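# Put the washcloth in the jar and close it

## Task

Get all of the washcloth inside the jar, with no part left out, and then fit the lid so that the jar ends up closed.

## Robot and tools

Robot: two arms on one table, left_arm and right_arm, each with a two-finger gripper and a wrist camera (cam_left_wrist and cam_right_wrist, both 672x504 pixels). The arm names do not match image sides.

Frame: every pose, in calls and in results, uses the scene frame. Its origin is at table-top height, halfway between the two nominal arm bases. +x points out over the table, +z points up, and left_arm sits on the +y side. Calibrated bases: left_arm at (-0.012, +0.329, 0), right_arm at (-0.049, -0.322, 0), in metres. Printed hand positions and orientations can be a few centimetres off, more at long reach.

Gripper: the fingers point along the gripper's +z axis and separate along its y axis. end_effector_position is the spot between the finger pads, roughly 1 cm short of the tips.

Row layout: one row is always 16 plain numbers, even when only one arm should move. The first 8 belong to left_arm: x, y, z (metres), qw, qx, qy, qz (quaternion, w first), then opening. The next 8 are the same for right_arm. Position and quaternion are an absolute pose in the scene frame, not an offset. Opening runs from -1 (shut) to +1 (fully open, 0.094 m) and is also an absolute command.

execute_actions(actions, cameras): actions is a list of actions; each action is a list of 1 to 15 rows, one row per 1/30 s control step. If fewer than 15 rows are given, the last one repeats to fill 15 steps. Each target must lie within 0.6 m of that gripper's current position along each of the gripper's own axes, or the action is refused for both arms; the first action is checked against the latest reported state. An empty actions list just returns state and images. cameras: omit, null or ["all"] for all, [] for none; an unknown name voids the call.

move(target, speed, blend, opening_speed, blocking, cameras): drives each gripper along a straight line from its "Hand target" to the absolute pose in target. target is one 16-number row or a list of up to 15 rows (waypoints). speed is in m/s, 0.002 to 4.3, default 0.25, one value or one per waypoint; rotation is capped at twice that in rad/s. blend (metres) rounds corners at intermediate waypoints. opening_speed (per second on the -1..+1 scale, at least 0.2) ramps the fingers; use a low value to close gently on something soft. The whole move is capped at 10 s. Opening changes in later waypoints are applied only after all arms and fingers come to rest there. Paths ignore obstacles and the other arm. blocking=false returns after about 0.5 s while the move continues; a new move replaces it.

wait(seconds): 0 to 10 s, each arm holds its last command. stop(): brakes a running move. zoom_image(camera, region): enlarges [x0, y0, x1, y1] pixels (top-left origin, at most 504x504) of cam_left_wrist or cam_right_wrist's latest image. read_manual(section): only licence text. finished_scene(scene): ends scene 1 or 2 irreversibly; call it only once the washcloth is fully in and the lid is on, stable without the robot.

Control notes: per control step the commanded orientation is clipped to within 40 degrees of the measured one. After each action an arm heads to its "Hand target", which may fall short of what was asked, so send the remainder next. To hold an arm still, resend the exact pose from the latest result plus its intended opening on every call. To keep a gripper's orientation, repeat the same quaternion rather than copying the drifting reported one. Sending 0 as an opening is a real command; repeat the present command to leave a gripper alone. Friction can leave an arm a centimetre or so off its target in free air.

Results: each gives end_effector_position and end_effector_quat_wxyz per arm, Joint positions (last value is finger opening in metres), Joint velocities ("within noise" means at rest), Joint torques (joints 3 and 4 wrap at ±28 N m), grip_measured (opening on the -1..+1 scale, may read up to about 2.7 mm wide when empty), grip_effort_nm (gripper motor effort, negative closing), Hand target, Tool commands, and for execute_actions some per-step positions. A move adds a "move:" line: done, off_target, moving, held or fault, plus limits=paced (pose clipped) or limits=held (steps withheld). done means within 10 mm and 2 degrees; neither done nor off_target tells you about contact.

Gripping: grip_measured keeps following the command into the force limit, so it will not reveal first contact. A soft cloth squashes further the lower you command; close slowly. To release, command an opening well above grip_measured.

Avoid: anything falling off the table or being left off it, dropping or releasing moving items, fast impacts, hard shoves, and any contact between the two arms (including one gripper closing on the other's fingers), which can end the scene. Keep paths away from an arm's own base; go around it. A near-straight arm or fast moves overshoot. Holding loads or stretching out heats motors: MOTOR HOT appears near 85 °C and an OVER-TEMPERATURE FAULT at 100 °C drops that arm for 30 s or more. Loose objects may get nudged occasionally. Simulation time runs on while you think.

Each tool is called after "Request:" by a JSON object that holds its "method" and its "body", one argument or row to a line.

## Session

Request:
{"method": "execute_actions", "body": {
  "actions": []
}}

Scene clock: 0.00 s.
left_arm: end_effector_position=(+0.1394, -0.0318, +0.3709) grip_measured=+1.000 grip_effort_nm=n/a end_effector_quat_wxyz=(+0.265, -0.286, +0.916, -0.094) | right_arm: end_effector_position=(+0.8441, -0.1387, +0.2406) grip_measured=+1.000 grip_effort_nm=n/a end_effector_quat_wxyz=(+0.530, -0.068, +0.826, -0.180)
Joint positions: left_arm=[-1.423 1.281 1.482 -1.644 -0.556 -1.975 0.094] | right_arm=[0.257 2.293 2.204 -0.349 0.495 -0.191 0.094]
Joint velocities: within noise
Joint torques (N m): no reading
Heat: left arm: hottest elbow 32 °C; right arm: hottest elbow 35 °C.
Hand target: left_arm +0.1400, -0.0361, +0.3770; +0.263, -0.288, +0.915, -0.101 | right_arm +0.8471, -0.1378, +0.2641; +0.547, -0.062, +0.816, -0.177
Tool commands: left_gripper/opening=+1.0 right_gripper/opening=+1.0

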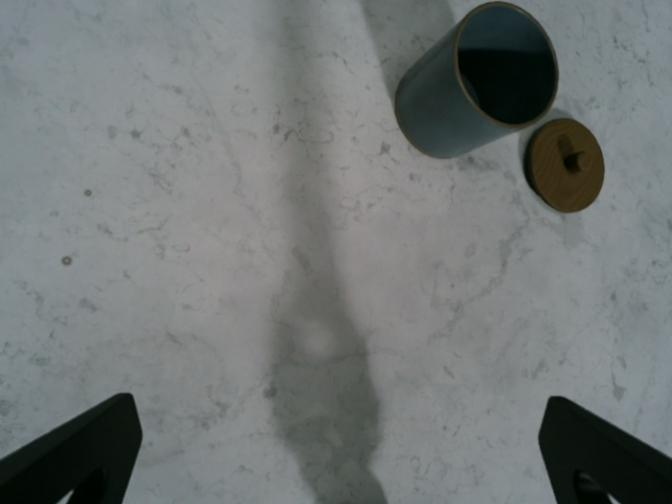

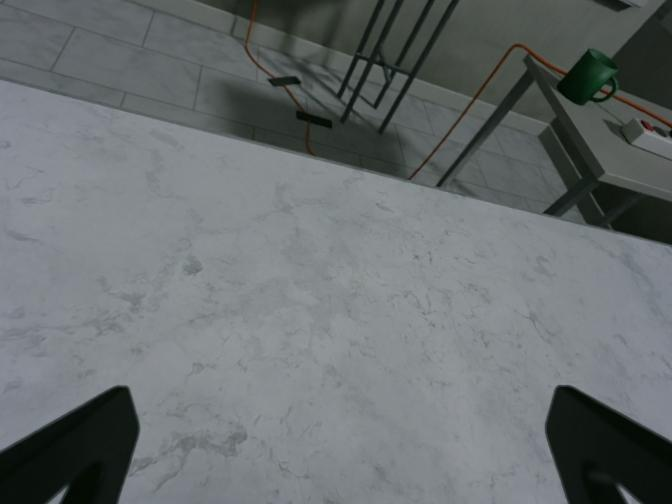

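Request:
{"method": "move", "body": {
  "target": [0.33, 0.24, 0.37, 0.2164, 0, 0.9763, 0, 1, 0.35, -0.315, 0.345, 0.539, -0.2802, 0.7698, 0.1962, 0.6],
  "speed": 0.4
}}

Scene clock: 36.40 s.
left_arm: end_effector_position=(+0.3220, +0.2384, +0.3661) grip_measured=+1.000 grip_effort_nm=-0.002 end_effector_quat_wxyz=(+0.209, -0.001, +0.978, +0.001) | right_arm: end_effector_position=(+0.3469, -0.3112, +0.3353) grip_measured=+0.603 grip_effort_nm=-0.139 end_effector_quat_wxyz=(+0.534, -0.277, +0.773, +0.202)
Joint positions: left_arm=[-0.348 1.022 1.293 -1.442 -0.136 -0.305 0.094] | right_arm=[-0.365 0.926 0.834 -0.539 -0.938 -0.513 0.075]
Joint velocities: within noise
Joint torques (N m): left_arm=[1.55 -4.6 11.55 1.54 -0.01 0.08] | right_arm=[-0.73 -3.9 11.12 1.46 -0.47 0.05]
Heat: left arm: hottest elbow 38 °C; right arm: hottest elbow 42 °C.
Hand target: left_arm +0.3298, +0.2401, +0.3699; +0.216, +0.000, +0.976, +0.000 | right_arm +0.3498, -0.3149, +0.3451; +0.539, -0.280, +0.770, +0.196
Off the commanded pose: left_arm 0.009 m, 1 deg | right_arm 0.011 m, 1 deg.
move: off_target (right_arm)

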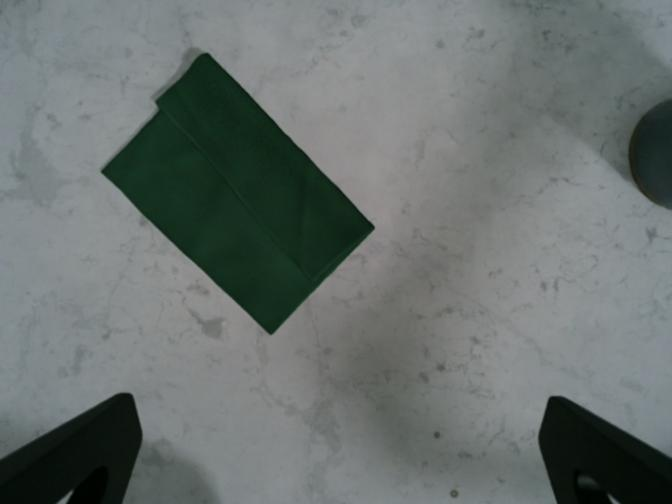

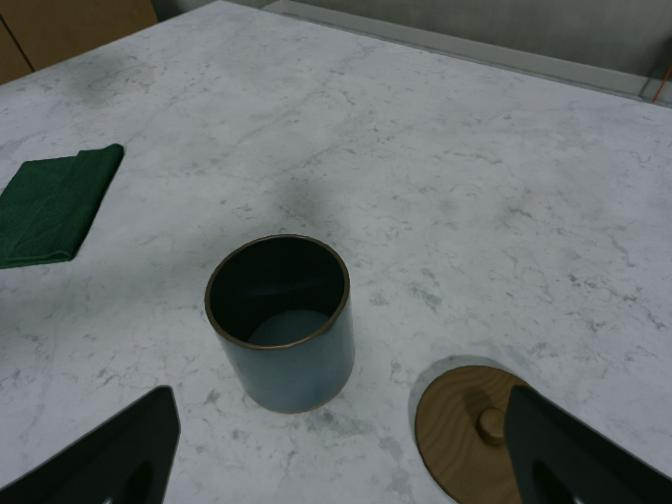

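Request:
{"method": "zoom_image", "body": {
  "camera": "cam_left_wrist",
  "region": [80, 30, 400, 350]
}}

Request:
{"method": "zoom_image", "body": {
  "camera": "cam_right_wrist",
  "region": [0, 120, 150, 290]
}}

Scaled by 1.575.

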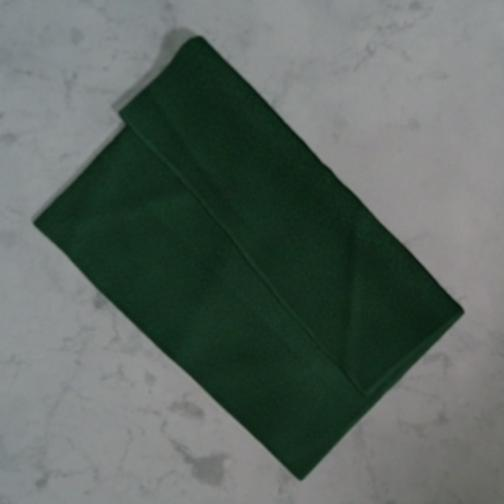

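Scaled by 2.965.

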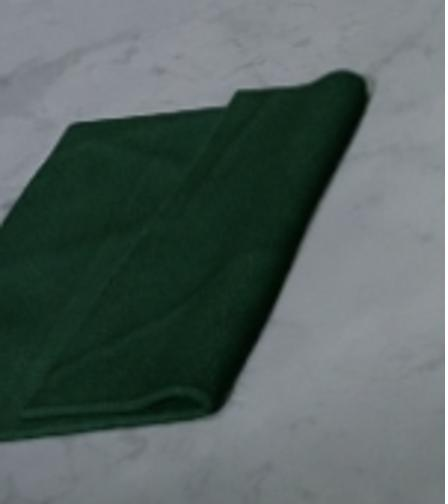

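Request:
{"method": "move", "body": {
  "target": [
    [0.424, 0.345, 0.12, 0, 0.3827, 0.9239, 0, 0.3, 0.35, -0.315, 0.345, 0.539, -0.2802, 0.7698, 0.1962, 0.6],
    [0.426, 0.345, 0.03, 0, 0.3827, 0.9239, 0, 0.3, 0.35, -0.315, 0.345, 0.539, -0.2802, 0.7698, 0.1962, 0.6]
  ],
  "speed": [0.4, 0.2],
  "blend": [0.02, 0]
}}

Scene clock: 101.60 s.
left_arm: end_effector_position=(+0.4262, +0.3402, +0.0373) grip_measured=+0.302 grip_effort_nm=-0.090 end_effector_quat_wxyz=(+0.003, +0.381, +0.925, +0.000) | right_arm: end_effector_position=(+0.3469, -0.3111, +0.3352) grip_measured=+0.603 grip_effort_nm=-0.134 end_effector_quat_wxyz=(+0.533, -0.277, +0.773, +0.202)
Joint positions: left_arm=[0.01 1.661 1.052 -0.956 0.002 0.808 0.061] | right_arm=[-0.365 0.926 0.834 -0.539 -0.938 -0.514 0.075]
Joint velocities: within noise
Joint torques (N m): left_arm=[1.14 -12.16 7.91 0.61 -0.02 0.06] | right_arm=[-0.79 -3.78 11.1 1.4 -0.47 0.02]
Heat: left arm: hottest elbow 38 °C; right arm: hottest elbow 49 °C.
Hand target: left_arm +0.4259, +0.3449, +0.0302; +0.000, +0.383, +0.924, +0.000 | right_arm +0.3498, -0.3149, +0.3450; +0.539, -0.280, +0.770, +0.196
Off the commanded pose: left_arm 0.009 m, 0 deg | right_arm 0.011 m, 1 deg.
move: off_target (right_arm)

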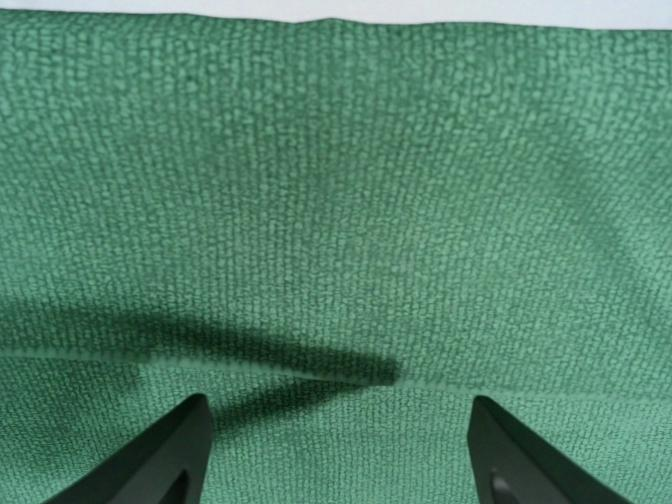

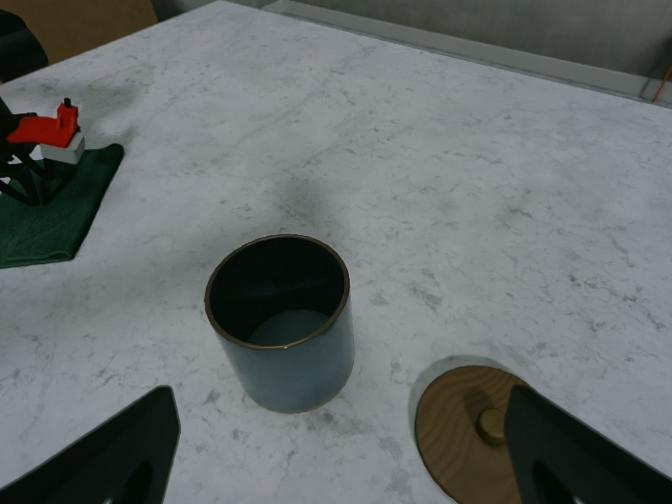

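Request:
{"method": "move", "body": {
  "target": [
    [0.424, 0.347, 0.004, 0, 0.3827, 0.9239, 0, 0.3, 0.35, -0.315, 0.345, 0.539, -0.2802, 0.7698, 0.1962, 0.6]
  ],
  "speed": [0.05],
  "cameras": ["cam_left_wrist"]
}}

Scene clock: 110.10 s.
left_arm: end_effector_position=(+0.4287, +0.3411, +0.0217) grip_measured=+0.302 grip_effort_nm=-0.081 end_effector_quat_wxyz=(+0.010, +0.382, +0.924, +0.003) | right_arm: end_effector_position=(+0.3469, -0.3111, +0.3352) grip_measured=+0.603 grip_effort_nm=-0.139 end_effector_quat_wxyz=(+0.533, -0.277, +0.773, +0.202)
Joint positions: left_arm=[0.012 1.684 1.032 -0.897 0.002 0.813 0.061] | right_arm=[-0.365 0.926 0.834 -0.539 -0.938 -0.514 0.075]
Joint velocities: within noise
Joint torques (N m): left_arm=[1.73 -11.34 6.91 1.06 -0.03 0.08] | right_arm=[-0.85 -3.72 11.15 1.42 -0.47 0.02]
Heat: left arm: hottest elbow 38 °C; right arm: hottest elbow 50 °C.
Hand target: left_arm +0.4234, +0.3467, +0.0046; +0.000, +0.383, +0.924, +0.000 | right_arm +0.3498, -0.3150, +0.3450; +0.539, -0.280, +0.770, +0.196
Off the commanded pose: left_arm 0.019 m, 1 deg | right_arm 0.011 m, 1 deg.
move: off_target (left_arm, right_arm)
Images, in order (width x height): cam_left_wrist 672x504.

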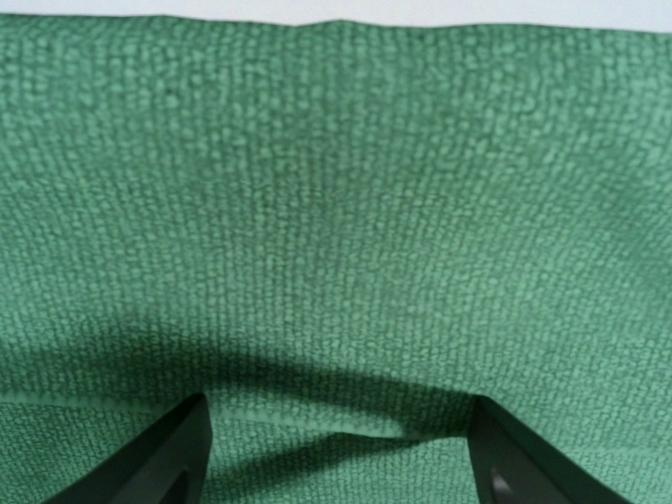

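Request:
{"method": "move", "body": {
  "target": [
    [0.422, 0.348, -0.015, 0, 0.3827, 0.9239, 0, 0.3, 0.35, -0.315, 0.345, 0.539, -0.2802, 0.7698, 0.1962, 0.6],
    [0.422, 0.348, -0.018, 0, 0.3827, 0.9239, 0, -1, 0.35, -0.315, 0.345, 0.539, -0.2802, 0.7698, 0.1962, 0.6]
  ],
  "speed": [0.05, 0.05],
  "opening_speed": 1.0
}}

Scene clock: 118.00 s.
left_arm: end_effector_position=(+0.4375, +0.3415, +0.0196) grip_measured=-0.815 grip_effort_nm=-1.023 end_effector_quat_wxyz=(+0.034, +0.384, +0.923, +0.012) | right_arm: end_effector_position=(+0.3469, -0.3111, +0.3352) grip_measured=+0.603 grip_effort_nm=-0.139 end_effector_quat_wxyz=(+0.534, -0.277, +0.773, +0.202)
Joint positions: left_arm=[0.013 1.68 1.019 -0.837 0.006 0.819 0.009] | right_arm=[-0.365 0.926 0.834 -0.539 -0.938 -0.515 0.075]
Joint velocities: within noise
Joint torques (N m): left_arm=[1.73 -8.53 5.74 1.09 -0.12 0.01] | right_arm=[-0.85 -3.78 11.12 1.4 -0.47 0.02]
Heat: left arm: hottest elbow 38 °C; right arm: hottest elbow 50 °C.
Hand target: left_arm +0.4198, +0.3473, -0.0151; +0.000, +0.383, +0.924, +0.000 | right_arm +0.3498, -0.3150, +0.3450; +0.539, -0.280, +0.770, +0.196
Off the commanded pose: left_arm 0.041 m, 4 deg | right_arm 0.011 m, 1 deg.
move: off_target (left_arm, right_arm); target 2's new opening was sent with left_arm's hand 0.038 m and 2 deg from that target

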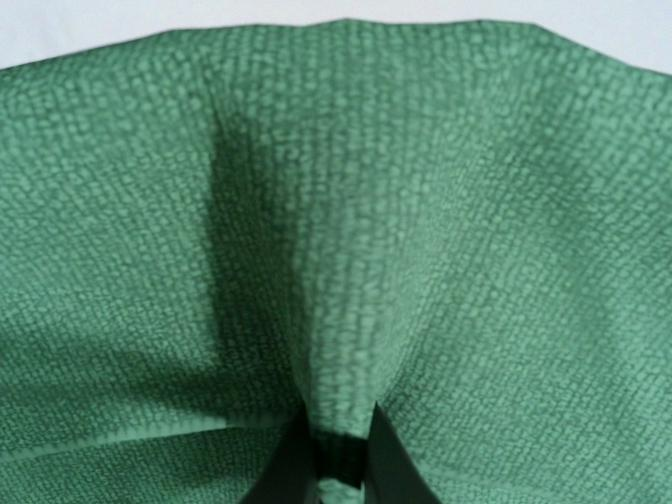

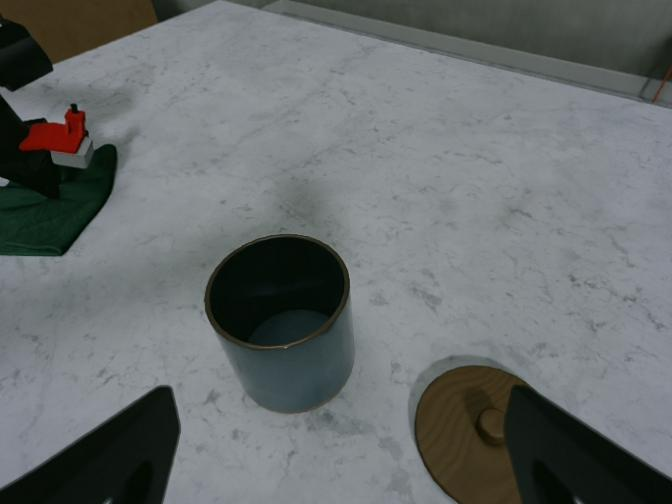

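Request:
{"method": "move", "body": {
  "target": [
    [0.425, 0.340, 0.10, 0, 0.3827, 0.9239, 0, -1, 0.35, -0.315, 0.345, 0.539, -0.2802, 0.7698, 0.1962, 0.6],
    [0.43, 0.22, 0.36, 0.1604, 0.3769, 0.9099, -0.0664, -1, 0.35, -0.315, 0.345, 0.539, -0.2802, 0.7698, 0.1962, 0.6]
  ],
  "speed": [0.12, 0.25],
  "blend": [0.03, 0]
}}

Scene clock: 128.20 s.
left_arm: end_effector_position=(+0.4212, +0.2261, +0.3421) grip_measured=-0.815 grip_effort_nm=-1.028 end_effector_quat_wxyz=(+0.147, +0.378, +0.911, -0.068) | right_arm: end_effector_position=(+0.3469, -0.3111, +0.3352) grip_measured=+0.603 grip_effort_nm=-0.139 end_effector_quat_wxyz=(+0.534, -0.277, +0.773, +0.202)
Joint positions: left_arm=[-0.172 1.349 1.511 -1.474 0.201 0.605 0.009] | right_arm=[-0.365 0.926 0.834 -0.539 -0.938 -0.515 0.075]
Joint velocities: within noise
Joint torques (N m): left_arm=[-0.44 -9.41 15.2 0.28 0.16 -0.25] | right_arm=[-0.79 -3.78 11.14 1.43 -0.48 0.02]
Heat: left arm: hottest elbow 37 °C; right arm: hottest elbow 50 °C.
Hand target: left_arm +0.4292, +0.2201, +0.3597; +0.161, +0.377, +0.910, -0.067 | right_arm +0.3498, -0.3150, +0.3450; +0.539, -0.280, +0.770, +0.196
Off the commanded pose: left_arm 0.021 m, 2 deg | right_arm 0.011 m, 1 deg.
move: off_target (left_arm, right_arm)

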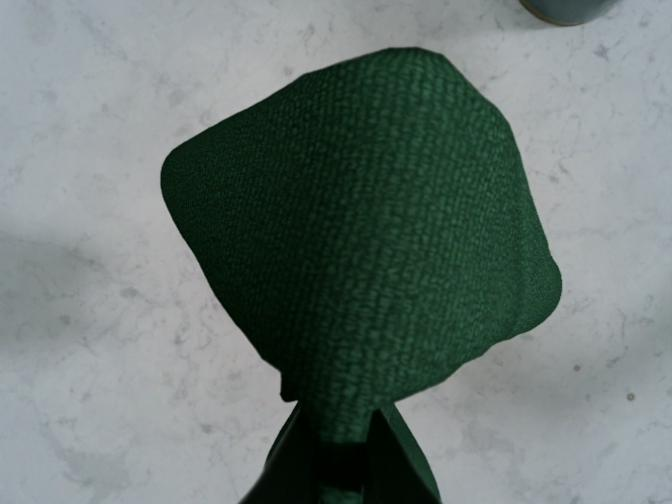

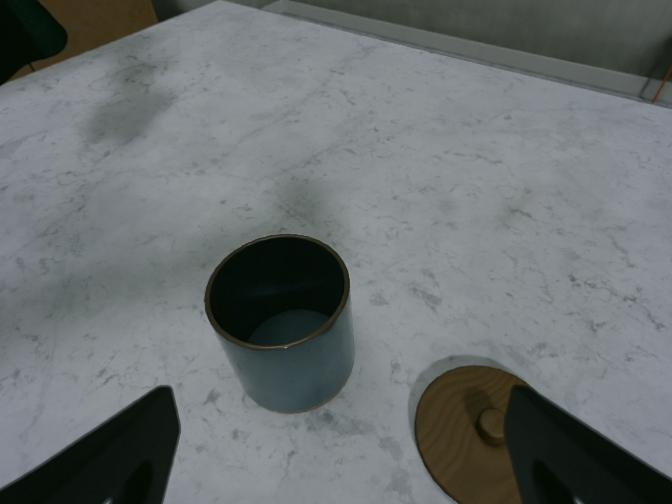

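Request:
{"method": "move", "body": {
  "target": [
    [0.455, 0.05, 0.38, 0.1604, 0.3769, 0.9099, -0.0664, -1, 0.35, -0.315, 0.345, 0.539, -0.2802, 0.7698, 0.1962, 0.6],
    [0.470, -0.138, 0.35, 0.1604, 0.3769, 0.9099, -0.0664, -1, 0.35, -0.315, 0.345, 0.539, -0.2802, 0.7698, 0.1962, 0.6]
  ],
  "speed": [0.2, 0.15],
  "blend": [0.03, 0]
}}

Scene clock: 144.37 s.
left_arm: end_effector_position=(+0.4648, -0.1296, +0.3415) grip_measured=-0.815 grip_effort_nm=-1.033 end_effector_quat_wxyz=(+0.152, +0.382, +0.909, -0.063) | right_arm: end_effector_position=(+0.3469, -0.3111, +0.3352) grip_measured=+0.603 grip_effort_nm=-0.139 end_effector_quat_wxyz=(+0.534, -0.277, +0.773, +0.202)
Joint positions: left_arm=[-0.78 1.925 2.222 -1.537 0.009 0.032 0.009] | right_arm=[-0.365 0.926 0.834 -0.539 -0.938 -0.515 0.075]
Joint velocities: within noise
Joint torques (N m): left_arm=[-0.15 -17.14 15.15 0.35 -0.08 -0.27] | right_arm=[-0.85 -3.78 11.14 1.43 -0.47 0.03]
Heat: left arm: hottest elbow 40 °C; right arm: hottest elbow 51 °C.
Hand target: left_arm +0.4696, -0.1376, +0.3498; +0.161, +0.377, +0.910, -0.067 | right_arm +0.3498, -0.3150, +0.3450; +0.539, -0.280, +0.770, +0.196
Off the commanded pose: left_arm 0.013 m, 1 deg | right_arm 0.011 m, 1 deg.
move: off_target (left_arm, right_arm)

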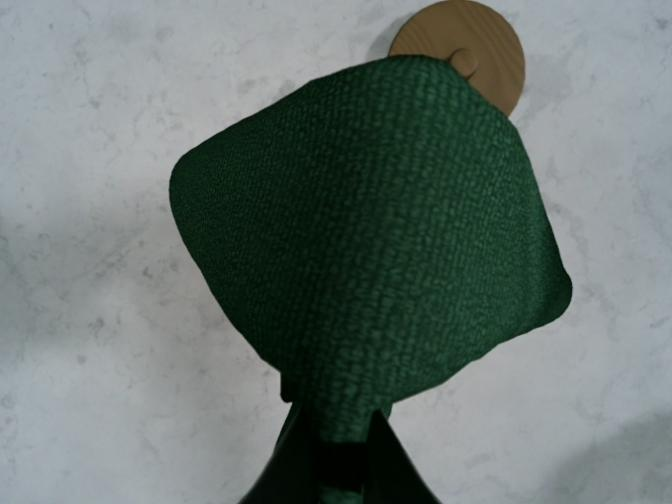

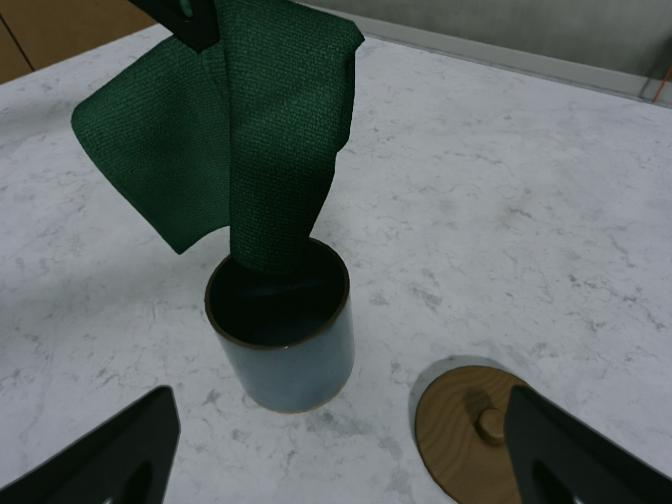

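Request:
{"method": "move", "body": {
  "target": [
    [0.465, -0.136, 0.30, 0.1604, 0.3769, 0.9099, -0.0664, -1, 0.35, -0.315, 0.345, 0.539, -0.2802, 0.7698, 0.1962, 0.6],
    [0.459, -0.133, 0.20, 0.1604, 0.3769, 0.9099, -0.0664, -1, 0.35, -0.315, 0.345, 0.539, -0.2802, 0.7698, 0.1962, 0.6]
  ],
  "speed": [0.12, 0.12],
  "blend": [0.02, 0]
}}

Scene clock: 156.07 s.
left_arm: end_effector_position=(+0.4634, -0.1277, +0.2014) grip_measured=-0.815 grip_effort_nm=-1.038 end_effector_quat_wxyz=(+0.157, +0.379, +0.910, -0.064) | right_arm: end_effector_position=(+0.3469, -0.3111, +0.3352) grip_measured=+0.603 grip_effort_nm=-0.139 end_effector_quat_wxyz=(+0.534, -0.277, +0.773, +0.202)
Joint positions: left_arm=[-0.78 1.867 1.763 -1.126 0.007 0.025 0.009] | right_arm=[-0.365 0.926 0.834 -0.539 -0.938 -0.515 0.075]
Joint velocities: within noise
Joint torques (N m): left_arm=[-0.5 -18.84 9.91 1.36 -0.11 -0.25] | right_arm=[-0.85 -3.84 11.14 1.42 -0.46 0.03]
Heat: left arm: hottest elbow 42 °C; right arm: hottest elbow 51 °C.
Hand target: left_arm +0.4591, -0.1329, +0.2001; +0.160, +0.377, +0.910, -0.066 | right_arm +0.3498, -0.3150, +0.3450; +0.539, -0.280, +0.770, +0.196
Off the commanded pose: left_arm 0.007 m, 1 deg | right_arm 0.011 m, 1 deg.
move: off_target (right_arm)

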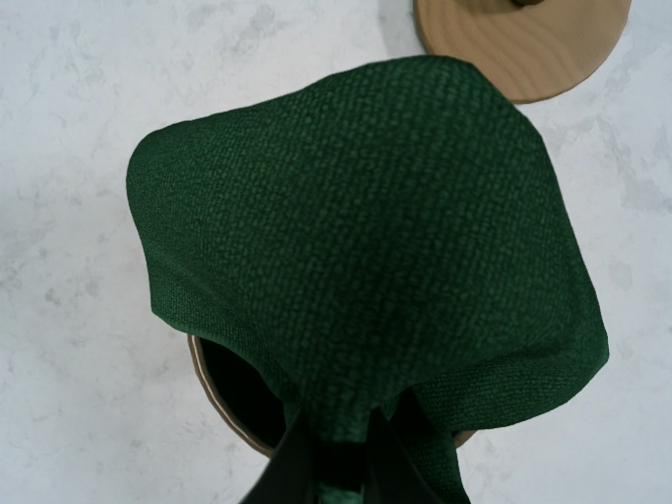

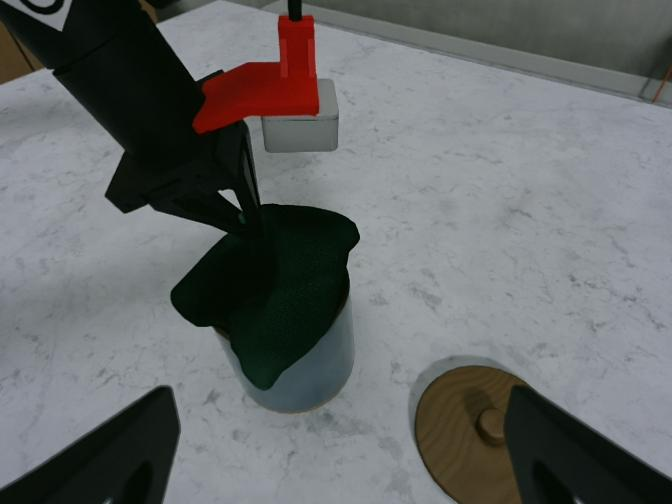

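Request:
{"method": "move", "body": {
  "target": [
    [0.458, -0.131, 0.13, 0.1604, 0.3769, 0.9099, -0.0664, -1, 0.35, -0.315, 0.345, 0.539, -0.2802, 0.7698, 0.1962, 0.6],
    [0.457, -0.130, 0.055, 0.1604, 0.3769, 0.9099, -0.0664, -1, 0.35, -0.315, 0.345, 0.539, -0.2802, 0.7698, 0.1962, 0.6]
  ],
  "speed": [0.1, 0.07],
  "blend": [0.01, 0]
}}

Scene clock: 171.23 s.
left_arm: end_effector_position=(+0.4674, -0.1327, +0.0980) grip_measured=-0.815 grip_effort_nm=-1.033 end_effector_quat_wxyz=(+0.192, +0.377, +0.903, -0.077) | right_arm: end_effector_position=(+0.3469, -0.3111, +0.3352) grip_measured=+0.603 grip_effort_nm=-0.139 end_effector_quat_wxyz=(+0.534, -0.277, +0.773, +0.202)
Joint positions: left_arm=[-0.782 1.909 1.528 -0.772 0.006 0.025 0.009] | right_arm=[-0.365 0.926 0.834 -0.539 -0.938 -0.515 0.075]
Joint velocities: within noise
Joint torques (N m): left_arm=[-0.21 -14.97 8.1 1.22 -0.07 -0.22] | right_arm=[-0.85 -3.84 11.14 1.42 -0.47 0.03]
Heat: left arm: hottest elbow 41 °C; right arm: hottest elbow 52 °C.
Hand target: left_arm +0.4559, -0.1286, +0.0566; +0.161, +0.377, +0.910, -0.066 | right_arm +0.3498, -0.3150, +0.3450; +0.539, -0.280, +0.770, +0.196
Off the commanded pose: left_arm 0.044 m, 4 deg | right_arm 0.011 m, 1 deg.
move: off_target (left_arm, right_arm)

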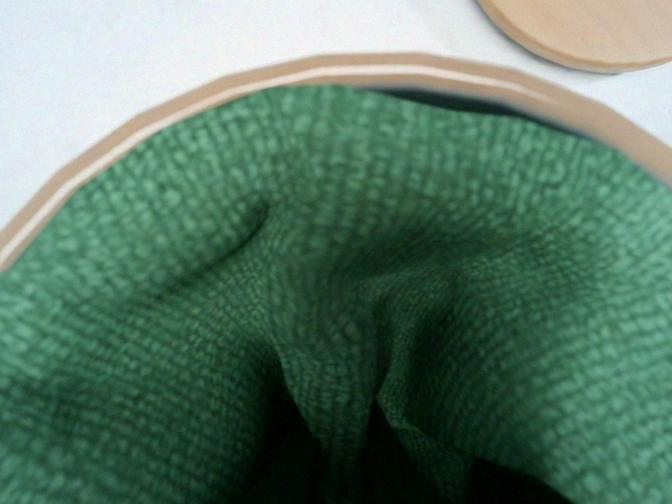

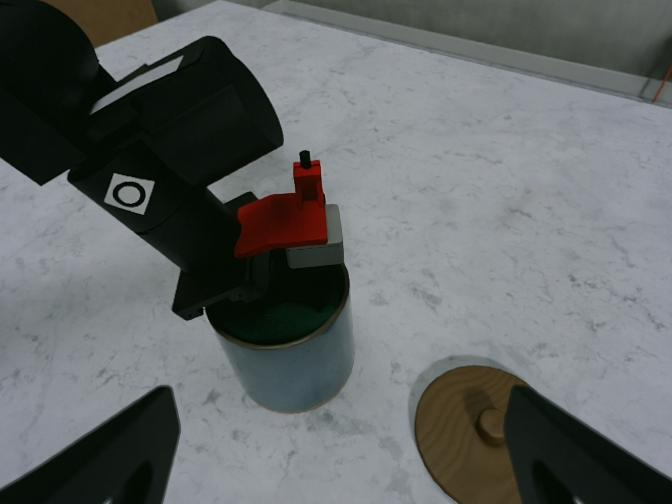

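Request:
{"method": "move", "body": {
  "target": [
    [0.462, -0.130, 0.09, 0.1604, 0.3769, 0.9099, -0.0664, -1, 0.35, -0.315, 0.345, 0.539, -0.2802, 0.7698, 0.1962, 0.6],
    [0.462, -0.130, 0.092, 0.1604, 0.3769, 0.9099, -0.0664, -0.4, 0.35, -0.315, 0.345, 0.539, -0.2802, 0.7698, 0.1962, 0.6],
    [0.455, -0.125, 0.17, 0.1604, 0.3769, 0.9099, -0.0664, -0.4, 0.35, -0.315, 0.345, 0.539, -0.2802, 0.7698, 0.1962, 0.6],
    [0.43, -0.10, 0.30, 0.1206, 0.3794, 0.9159, -0.0499, -0.4, 0.35, -0.315, 0.345, 0.539, -0.2802, 0.7698, 0.1962, 0.6]
  ],
  "speed": [0.06, 0.06, 0.06, 0.25]
}}

Request:
{"method": "zoom_image", "body": {
  "camera": "cam_left_wrist",
  "region": [170, 30, 500, 330]
}}

Request:
{"method": "zoom_image", "body": {
  "camera": "cam_right_wrist",
  "region": [170, 200, 410, 430]
}}

Scene clock: 186.07 s.
left_arm: end_effector_position=(+0.4227, -0.0907, +0.2926) grip_measured=-0.401 grip_effort_nm=0.076 end_effector_quat_wxyz=(+0.114, +0.382, +0.916, -0.048) | right_arm: end_effector_position=(+0.3469, -0.3111, +0.3352) grip_measured=+0.603 grip_effort_nm=-0.139 end_effector_quat_wxyz=(+0.534, -0.277, +0.773, +0.202)
Joint positions: left_arm=[-0.782 1.773 1.886 -1.436 0.007 0.025 0.028] | right_arm=[-0.365 0.926 0.834 -0.539 -0.938 -0.515 0.075]
Joint velocities: within noise
Joint torques (N m): left_arm=[0.03 -15.74 15.01 0.2 -0.07 -0.19] | right_arm=[-0.79 -3.72 11.14 1.4 -0.46 0.03]
Heat: left arm: hottest elbow 40 °C; right arm: hottest elbow 52 °C.
Hand target: left_arm +0.4296, -0.0997, +0.2997; +0.121, +0.379, +0.916, -0.050 | right_arm +0.3498, -0.3150, +0.3450; +0.539, -0.280, +0.770, +0.196
Off the commanded pose: left_arm 0.014 m, 1 deg | right_arm 0.011 m, 1 deg.
move: off_target (left_arm, right_arm)

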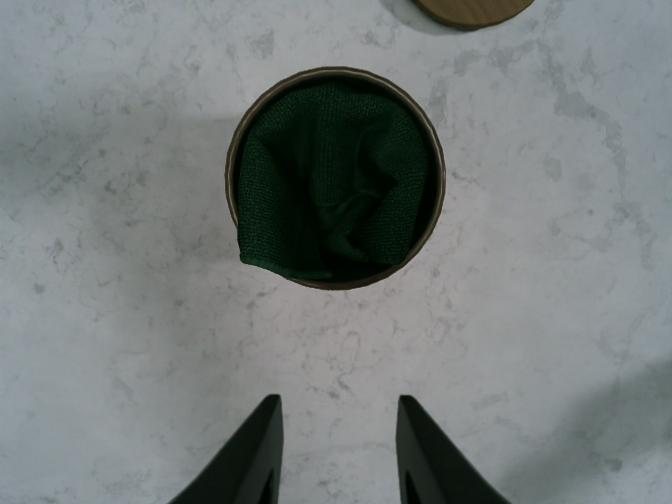

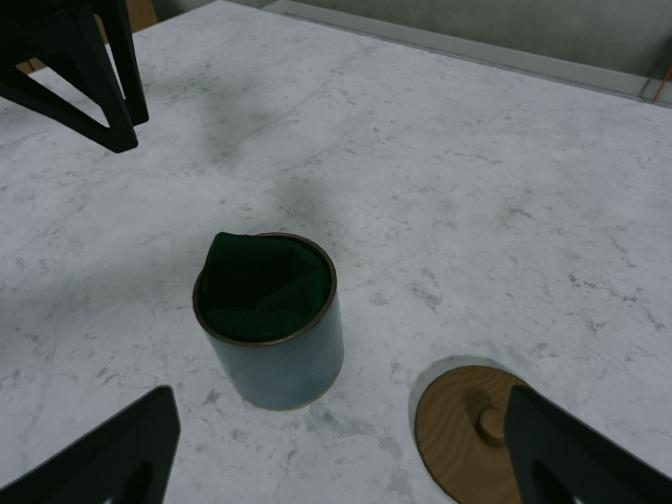

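Scaled by 1.527.

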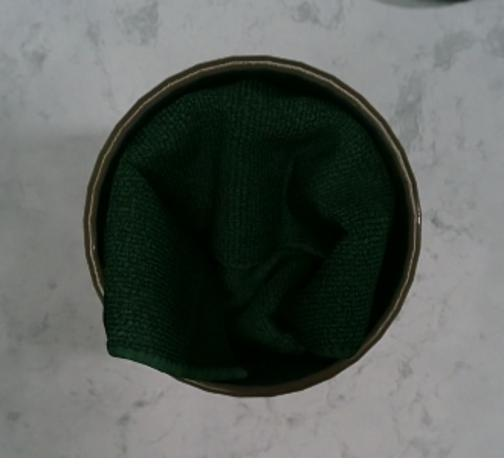

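Scaled by 2.100.

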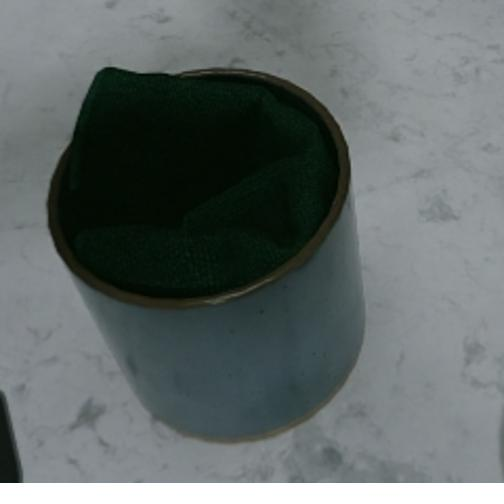

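Request:
{"method": "move", "body": {
  "target": [
    [0.450, -0.040, 0.21, 0, 0.7071, 0.7071, 0, 0, 0.35, -0.315, 0.345, 0.539, -0.2802, 0.7698, 0.1962, 0.6],
    [0.450, -0.032, 0.153, 0, 0.7071, 0.7071, 0, 0, 0.35, -0.315, 0.345, 0.539, -0.2802, 0.7698, 0.1962, 0.6]
  ],
  "speed": [0.4, 0.12],
  "blend": [0.02, 0]
}}

Scene clock: 230.07 s.
left_arm: end_effector_position=(+0.4441, -0.0370, +0.1681) grip_measured=-0.001 grip_effort_nm=0.071 end_effector_quat_wxyz=(+0.009, +0.706, +0.708, +0.000) | right_arm: end_effector_position=(+0.3469, -0.3111, +0.3352) grip_measured=+0.603 grip_effort_nm=-0.139 end_effector_quat_wxyz=(+0.534, -0.277, +0.773, +0.202)
Joint positions: left_arm=[-0.692 1.883 1.736 -1.407 0.002 0.893 0.047] | right_arm=[-0.365 0.926 0.834 -0.539 -0.938 -0.515 0.075]
Joint velocities: within noise
Joint torques (N m): left_arm=[1.38 -16.85 9.28 0.68 -0.03 0.09] | right_arm=[-0.85 -3.9 11.1 1.44 -0.46 0.03]
Heat: left arm: hottest elbow 45 °C; right arm: hottest elbow 52 °C.
Hand target: left_arm +0.4496, -0.0319, +0.1531; +0.000, +0.707, +0.707, +0.000 | right_arm +0.3498, -0.3150, +0.3450; +0.539, -0.280, +0.770, +0.196
Off the commanded pose: left_arm 0.017 m, 1 deg | right_arm 0.011 m, 1 deg.
move: off_target (left_arm, right_arm)

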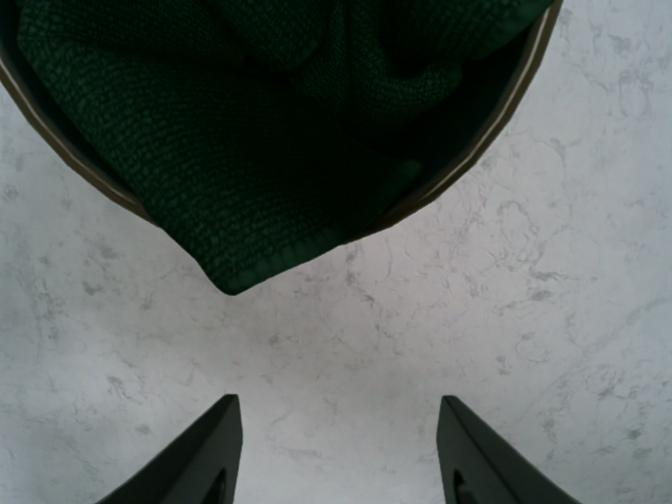

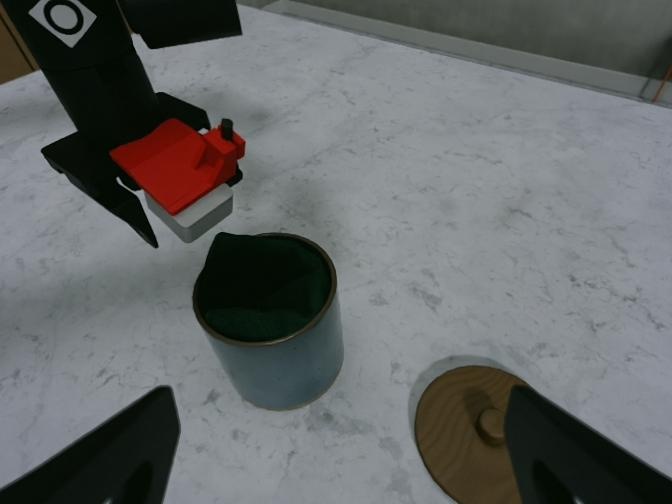

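Request:
{"method": "move", "body": {
  "target": [
    [0.476, -0.032, 0.145, 0, 0.7071, 0.7071, 0, -0.5, 0.35, -0.315, 0.345, 0.539, -0.2802, 0.7698, 0.1962, 0.6],
    [0.476, -0.034, 0.137, 0, 0.7071, 0.7071, 0, -0.5, 0.35, -0.315, 0.345, 0.539, -0.2802, 0.7698, 0.1962, 0.6]
  ],
  "speed": [0.1, 0.08],
  "cameras": ["cam_left_wrist"]
}}

Scene clock: 244.43 s.
left_arm: end_effector_position=(+0.4578, -0.0251, +0.1294) grip_measured=-0.498 grip_effort_nm=-0.081 end_effector_quat_wxyz=(-0.021, +0.704, +0.710, -0.004) | right_arm: end_effector_position=(+0.3469, -0.3111, +0.3352) grip_measured=+0.603 grip_effort_nm=-0.139 end_effector_quat_wxyz=(+0.534, -0.277, +0.773, +0.202)
Joint positions: left_arm=[-0.662 1.952 1.737 -1.398 0.002 0.917 0.024] | right_arm=[-0.365 0.926 0.834 -0.539 -0.938 -0.515 0.075]
Joint velocities: within noise
Joint torques (N m): left_arm=[0.62 -17.49 14.08 0.5 0.01 0.07] | right_arm=[-0.79 -3.78 11.14 1.42 -0.46 0.03]
Heat: left arm: hottest elbow 42 °C; right arm: hottest elbow 53 °C.
Hand target: left_arm +0.4752, -0.0334, +0.1372; +0.000, +0.707, +0.707, +0.000 | right_arm +0.3498, -0.3150, +0.3450; +0.539, -0.280, +0.770, +0.196
Off the commanded pose: left_arm 0.022 m, 3 deg | right_arm 0.011 m, 1 deg.
move: off_target (left_arm, right_arm)
Images, in order (width x height): cam_left_wrist 672x504.

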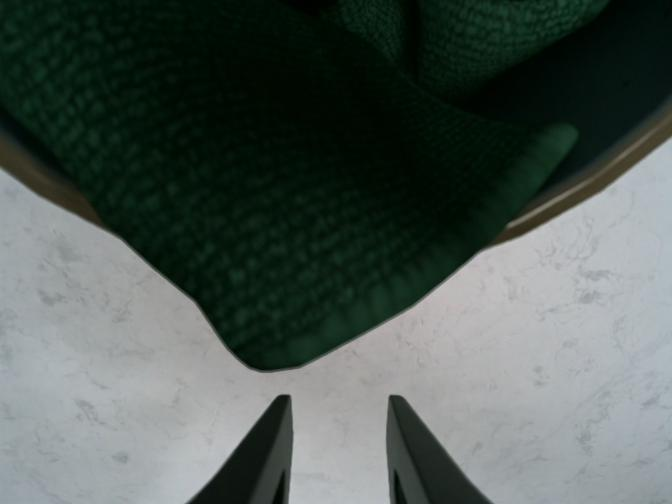

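Request:
{"method": "move", "body": {
  "target": [
    [0.488, -0.038, 0.156, 0, 0.7071, 0.7071, 0, -0.5, 0.35, -0.315, 0.345, 0.539, -0.2802, 0.7698, 0.1962, 0.6]
  ],
  "speed": [0.1],
  "cameras": ["cam_left_wrist"]
}}

Scene clock: 253.20 s.
left_arm: end_effector_position=(+0.4728, -0.0355, +0.1524) grip_measured=-0.498 grip_effort_nm=-0.085 end_effector_quat_wxyz=(-0.006, +0.706, +0.708, -0.002) | right_arm: end_effector_position=(+0.3469, -0.3111, +0.3352) grip_measured=+0.603 grip_effort_nm=-0.134 end_effector_quat_wxyz=(+0.534, -0.277, +0.773, +0.202)
Joint positions: left_arm=[-0.661 1.97 1.827 -1.439 0.002 0.924 0.024] | right_arm=[-0.365 0.926 0.834 -0.539 -0.938 -0.515 0.075]
Joint velocities: within noise
Joint torques (N m): left_arm=[1.32 -17.55 14.32 -0.27 0 0.05] | right_arm=[-0.85 -3.84 11.11 1.4 -0.47 0.03]
Heat: left arm: hottest elbow 42 °C; right arm: hottest elbow 53 °C.
Hand target: left_arm +0.4874, -0.0375, +0.1560; +0.001, +0.707, +0.707, +0.000 | right_arm +0.3498, -0.3150, +0.3450; +0.539, -0.280, +0.770, +0.196
Off the commanded pose: left_arm 0.016 m, 1 deg | right_arm 0.011 m, 1 deg.
move: off_target (left_arm, right_arm)
Images, in order (width x height): cam_left_wrist 672x504.

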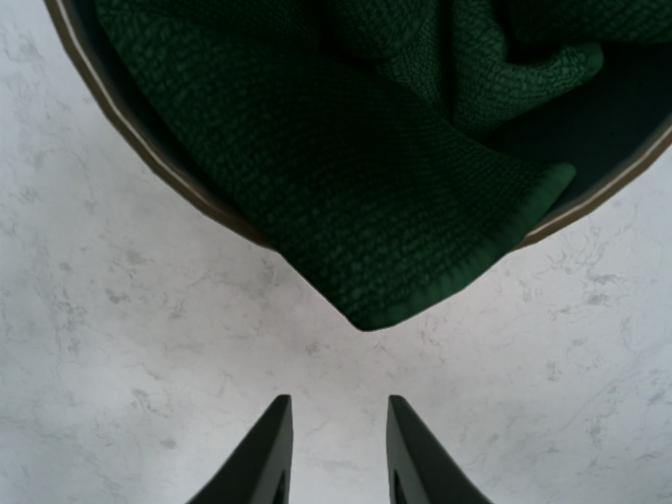

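Request:
{"method": "move", "body": {
  "target": [
    [0.484, -0.09, 0.156, 0, 0.7071, 0.7071, 0, -0.5, 0.35, -0.315, 0.345, 0.539, -0.2802, 0.7698, 0.1962, 0.6],
    [0.476, -0.122, 0.153, 0, 0.7071, 0.7071, 0, -0.5, 0.35, -0.315, 0.345, 0.539, -0.2802, 0.7698, 0.1962, 0.6],
    [0.470, -0.122, 0.08, 0, 0.7071, 0.7071, 0, -0.5, 0.35, -0.315, 0.345, 0.539, -0.2802, 0.7698, 0.1962, 0.6]
  ],
  "speed": [0.1, 0.08, 0.08],
  "blend": [0.01, 0.005, 0]
}}

Scene clock: 263.47 s.
left_arm: end_effector_position=(+0.4749, -0.1166, +0.1016) grip_measured=-0.499 grip_effort_nm=-0.076 end_effector_quat_wxyz=(+0.012, +0.708, +0.706, +0.000) | right_arm: end_effector_position=(+0.3469, -0.3111, +0.3352) grip_measured=+0.603 grip_effort_nm=-0.134 end_effector_quat_wxyz=(+0.534, -0.277, +0.773, +0.202)
Joint positions: left_arm=[-0.757 2.125 1.942 -1.365 0.002 0.833 0.024] | right_arm=[-0.365 0.926 0.834 -0.539 -0.938 -0.515 0.075]
Joint velocities: within noise
Joint torques (N m): left_arm=[-0.56 -19.49 9.39 0.68 -0.02 -0.26] | right_arm=[-0.91 -3.72 11.11 1.43 -0.47 0.02]
Heat: left arm: hottest elbow 42 °C; right arm: hottest elbow 53 °C.
Hand target: left_arm +0.4696, -0.1215, +0.0804; +0.000, +0.707, +0.707, +0.000 | right_arm +0.3498, -0.3150, +0.3450; +0.539, -0.280, +0.770, +0.196
Off the commanded pose: left_arm 0.023 m, 1 deg | right_arm 0.011 m, 1 deg.
move: off_target (left_arm, right_arm)

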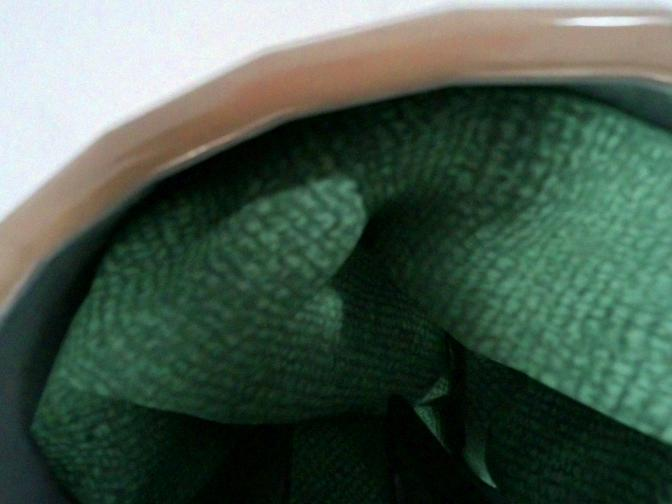

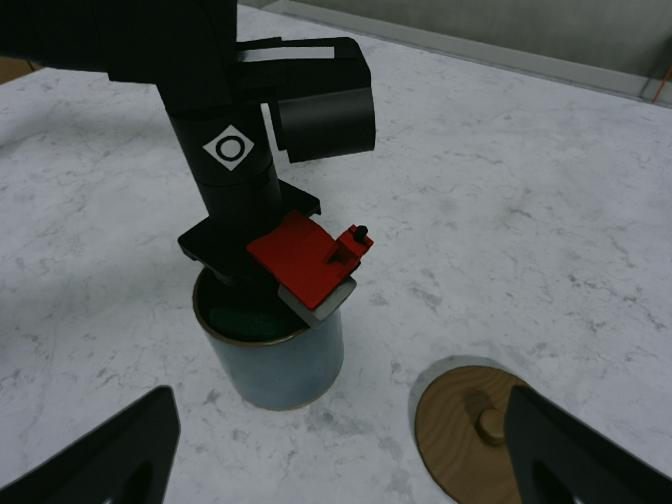

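Request:
{"method": "move", "body": {
  "target": [
    [0.470, -0.118, 0.19, 0, 0.7071, 0.7071, 0, -0.5, 0.40, -0.33, 0.33, 0.539, -0.2802, 0.7698, 0.1962, 0.6],
    [0.375, 0.045, 0.31, 0.4266, 0.3395, 0.8195, -0.1767, -0.5, 0.515, -0.33, 0.17, 0, 0, 1, 0, 0.6]
  ],
  "speed": [0.12, 0.3],
  "blend": [0.02, 0]
}}

Request:
{"method": "zoom_image", "body": {
  "camera": "cam_left_wrist",
  "region": [270, 100, 560, 360]
}}

Scene clock: 285.23 s.
left_arm: end_effector_position=(+0.3712, +0.0406, +0.3129) grip_measured=-0.499 grip_effort_nm=-0.081 end_effector_quat_wxyz=(+0.423, +0.351, +0.816, -0.176) | right_arm: end_effector_position=(+0.5021, -0.3332, +0.1595) grip_measured=+0.603 grip_effort_nm=-0.139 end_effector_quat_wxyz=(-0.012, -0.001, +1.000, +0.002)
Joint positions: left_arm=[-0.598 1.077 0.972 -0.524 0.179 0.14 0.024] | right_arm=[-0.057 1.823 1.626 -1.397 -0.004 -0.023 0.075]
Joint velocities: within noise
Joint torques (N m): left_arm=[1.2 -7.36 10.58 2.47 -0.04 -0.27] | right_arm=[0.21 -13.86 11.66 -0.06 0.23 0.2]
Heat: left arm: hottest elbow 42 °C; right arm: hottest elbow 53 °C.
Hand target: left_arm +0.3749, +0.0450, +0.3100; +0.426, +0.340, +0.819, -0.177 | right_arm +0.5145, -0.3300, +0.1701; +0.000, +0.000, +1.000, +0.000
Off the commanded pose: left_arm 0.007 m, 1 deg | right_arm 0.017 m, 1 deg.
move: off_target (right_arm)

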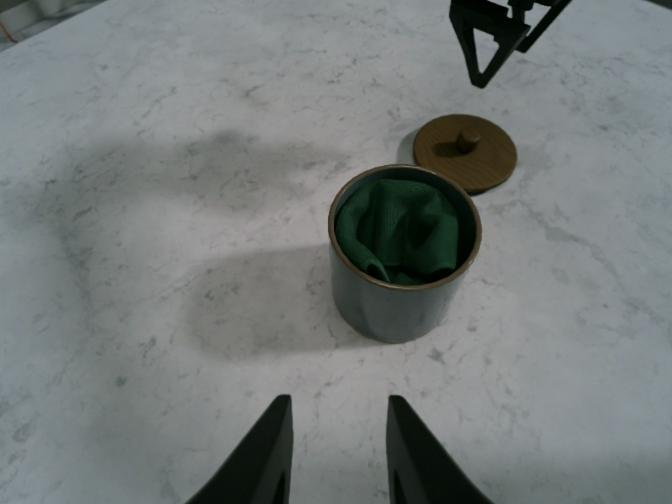

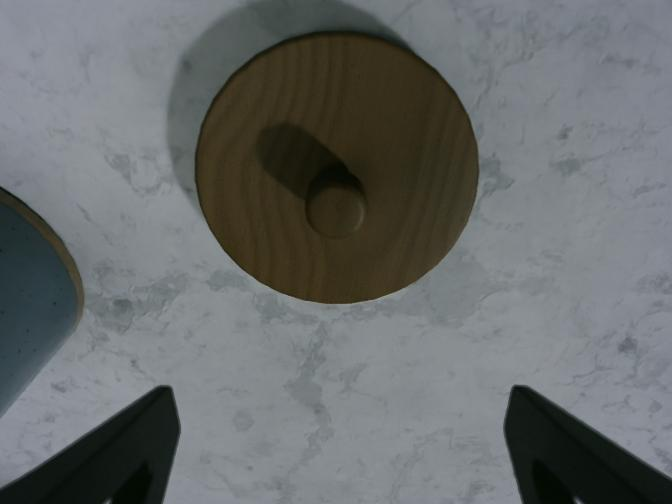

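Scaled by 1.738.

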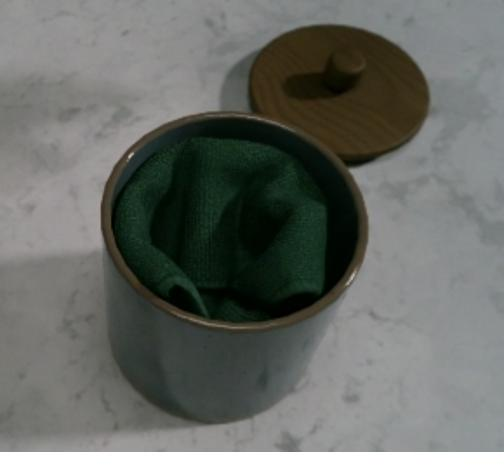

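Request:
{"method": "move", "body": {
  "target": [
    [0.4575, -0.122, 0.21, 0, -0.3827, 0.9239, 0, 0.2, 0.521, -0.331, 0.10, 0, 0, 1, 0, 0.6],
    [0.4575, -0.124, 0.065, 0, -0.3827, 0.9239, 0, 0.2, 0.521, -0.331, 0.062, 0, 0, 1, 0, 0.6]
  ],
  "speed": [0.35, 0.1]
}}

Scene clock: 322.13 s.
left_arm: end_effector_position=(+0.4575, -0.1265, +0.0909) grip_measured=+0.199 grip_effort_nm=0.071 end_effector_quat_wxyz=(+0.007, -0.375, +0.927, -0.014) | right_arm: end_effector_position=(+0.5178, -0.3336, +0.0695) grip_measured=+0.603 grip_effort_nm=-0.139 end_effector_quat_wxyz=(+0.001, -0.001, +1.000, +0.002)
Joint positions: left_arm=[-0.787 2.108 1.885 -1.315 -0.002 -1.539 0.056] | right_arm=[-0.057 1.917 1.518 -1.17 -0.003 -0.023 0.075]
Joint velocities: within noise
Joint torques (N m): left_arm=[0.62 -18.26 8.9 0.59 -0.04 -0.25] | right_arm=[0.03 -14.21 7.79 0.62 0.22 0.19]
Heat: left arm: hottest elbow 41 °C; right arm: hottest elbow 52 °C.
Hand target: left_arm +0.4568, -0.1235, +0.0655; +0.000, -0.383, +0.924, +0.000 | right_arm +0.5208, -0.3311, +0.0620; +0.000, +0.000, +1.000, +0.000
Off the commanded pose: left_arm 0.026 m, 2 deg | right_arm 0.009 m, 0 deg.
move: off_target (left_arm)

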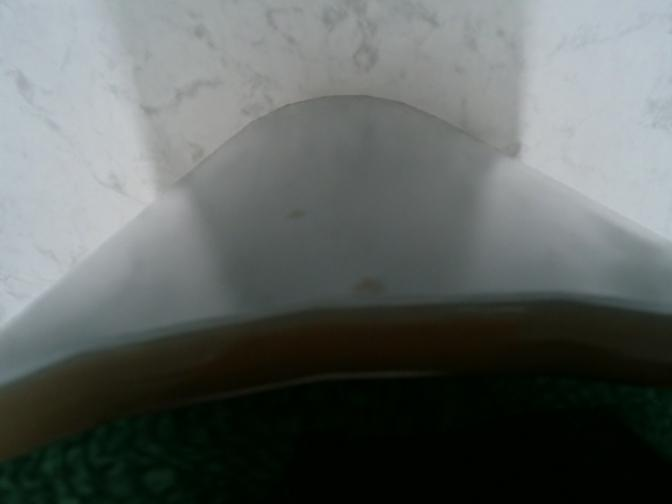

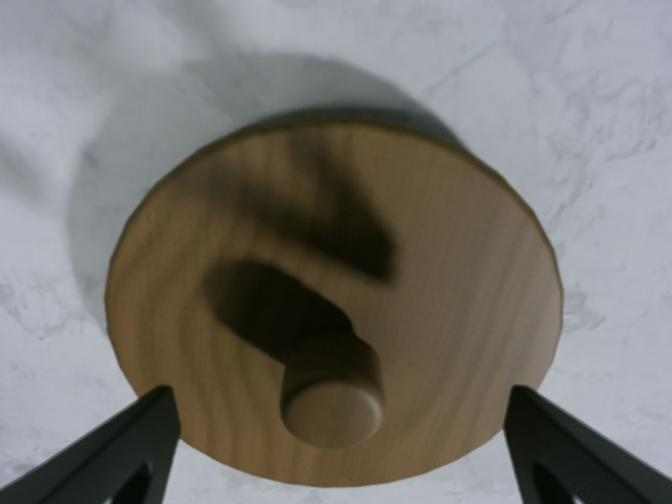

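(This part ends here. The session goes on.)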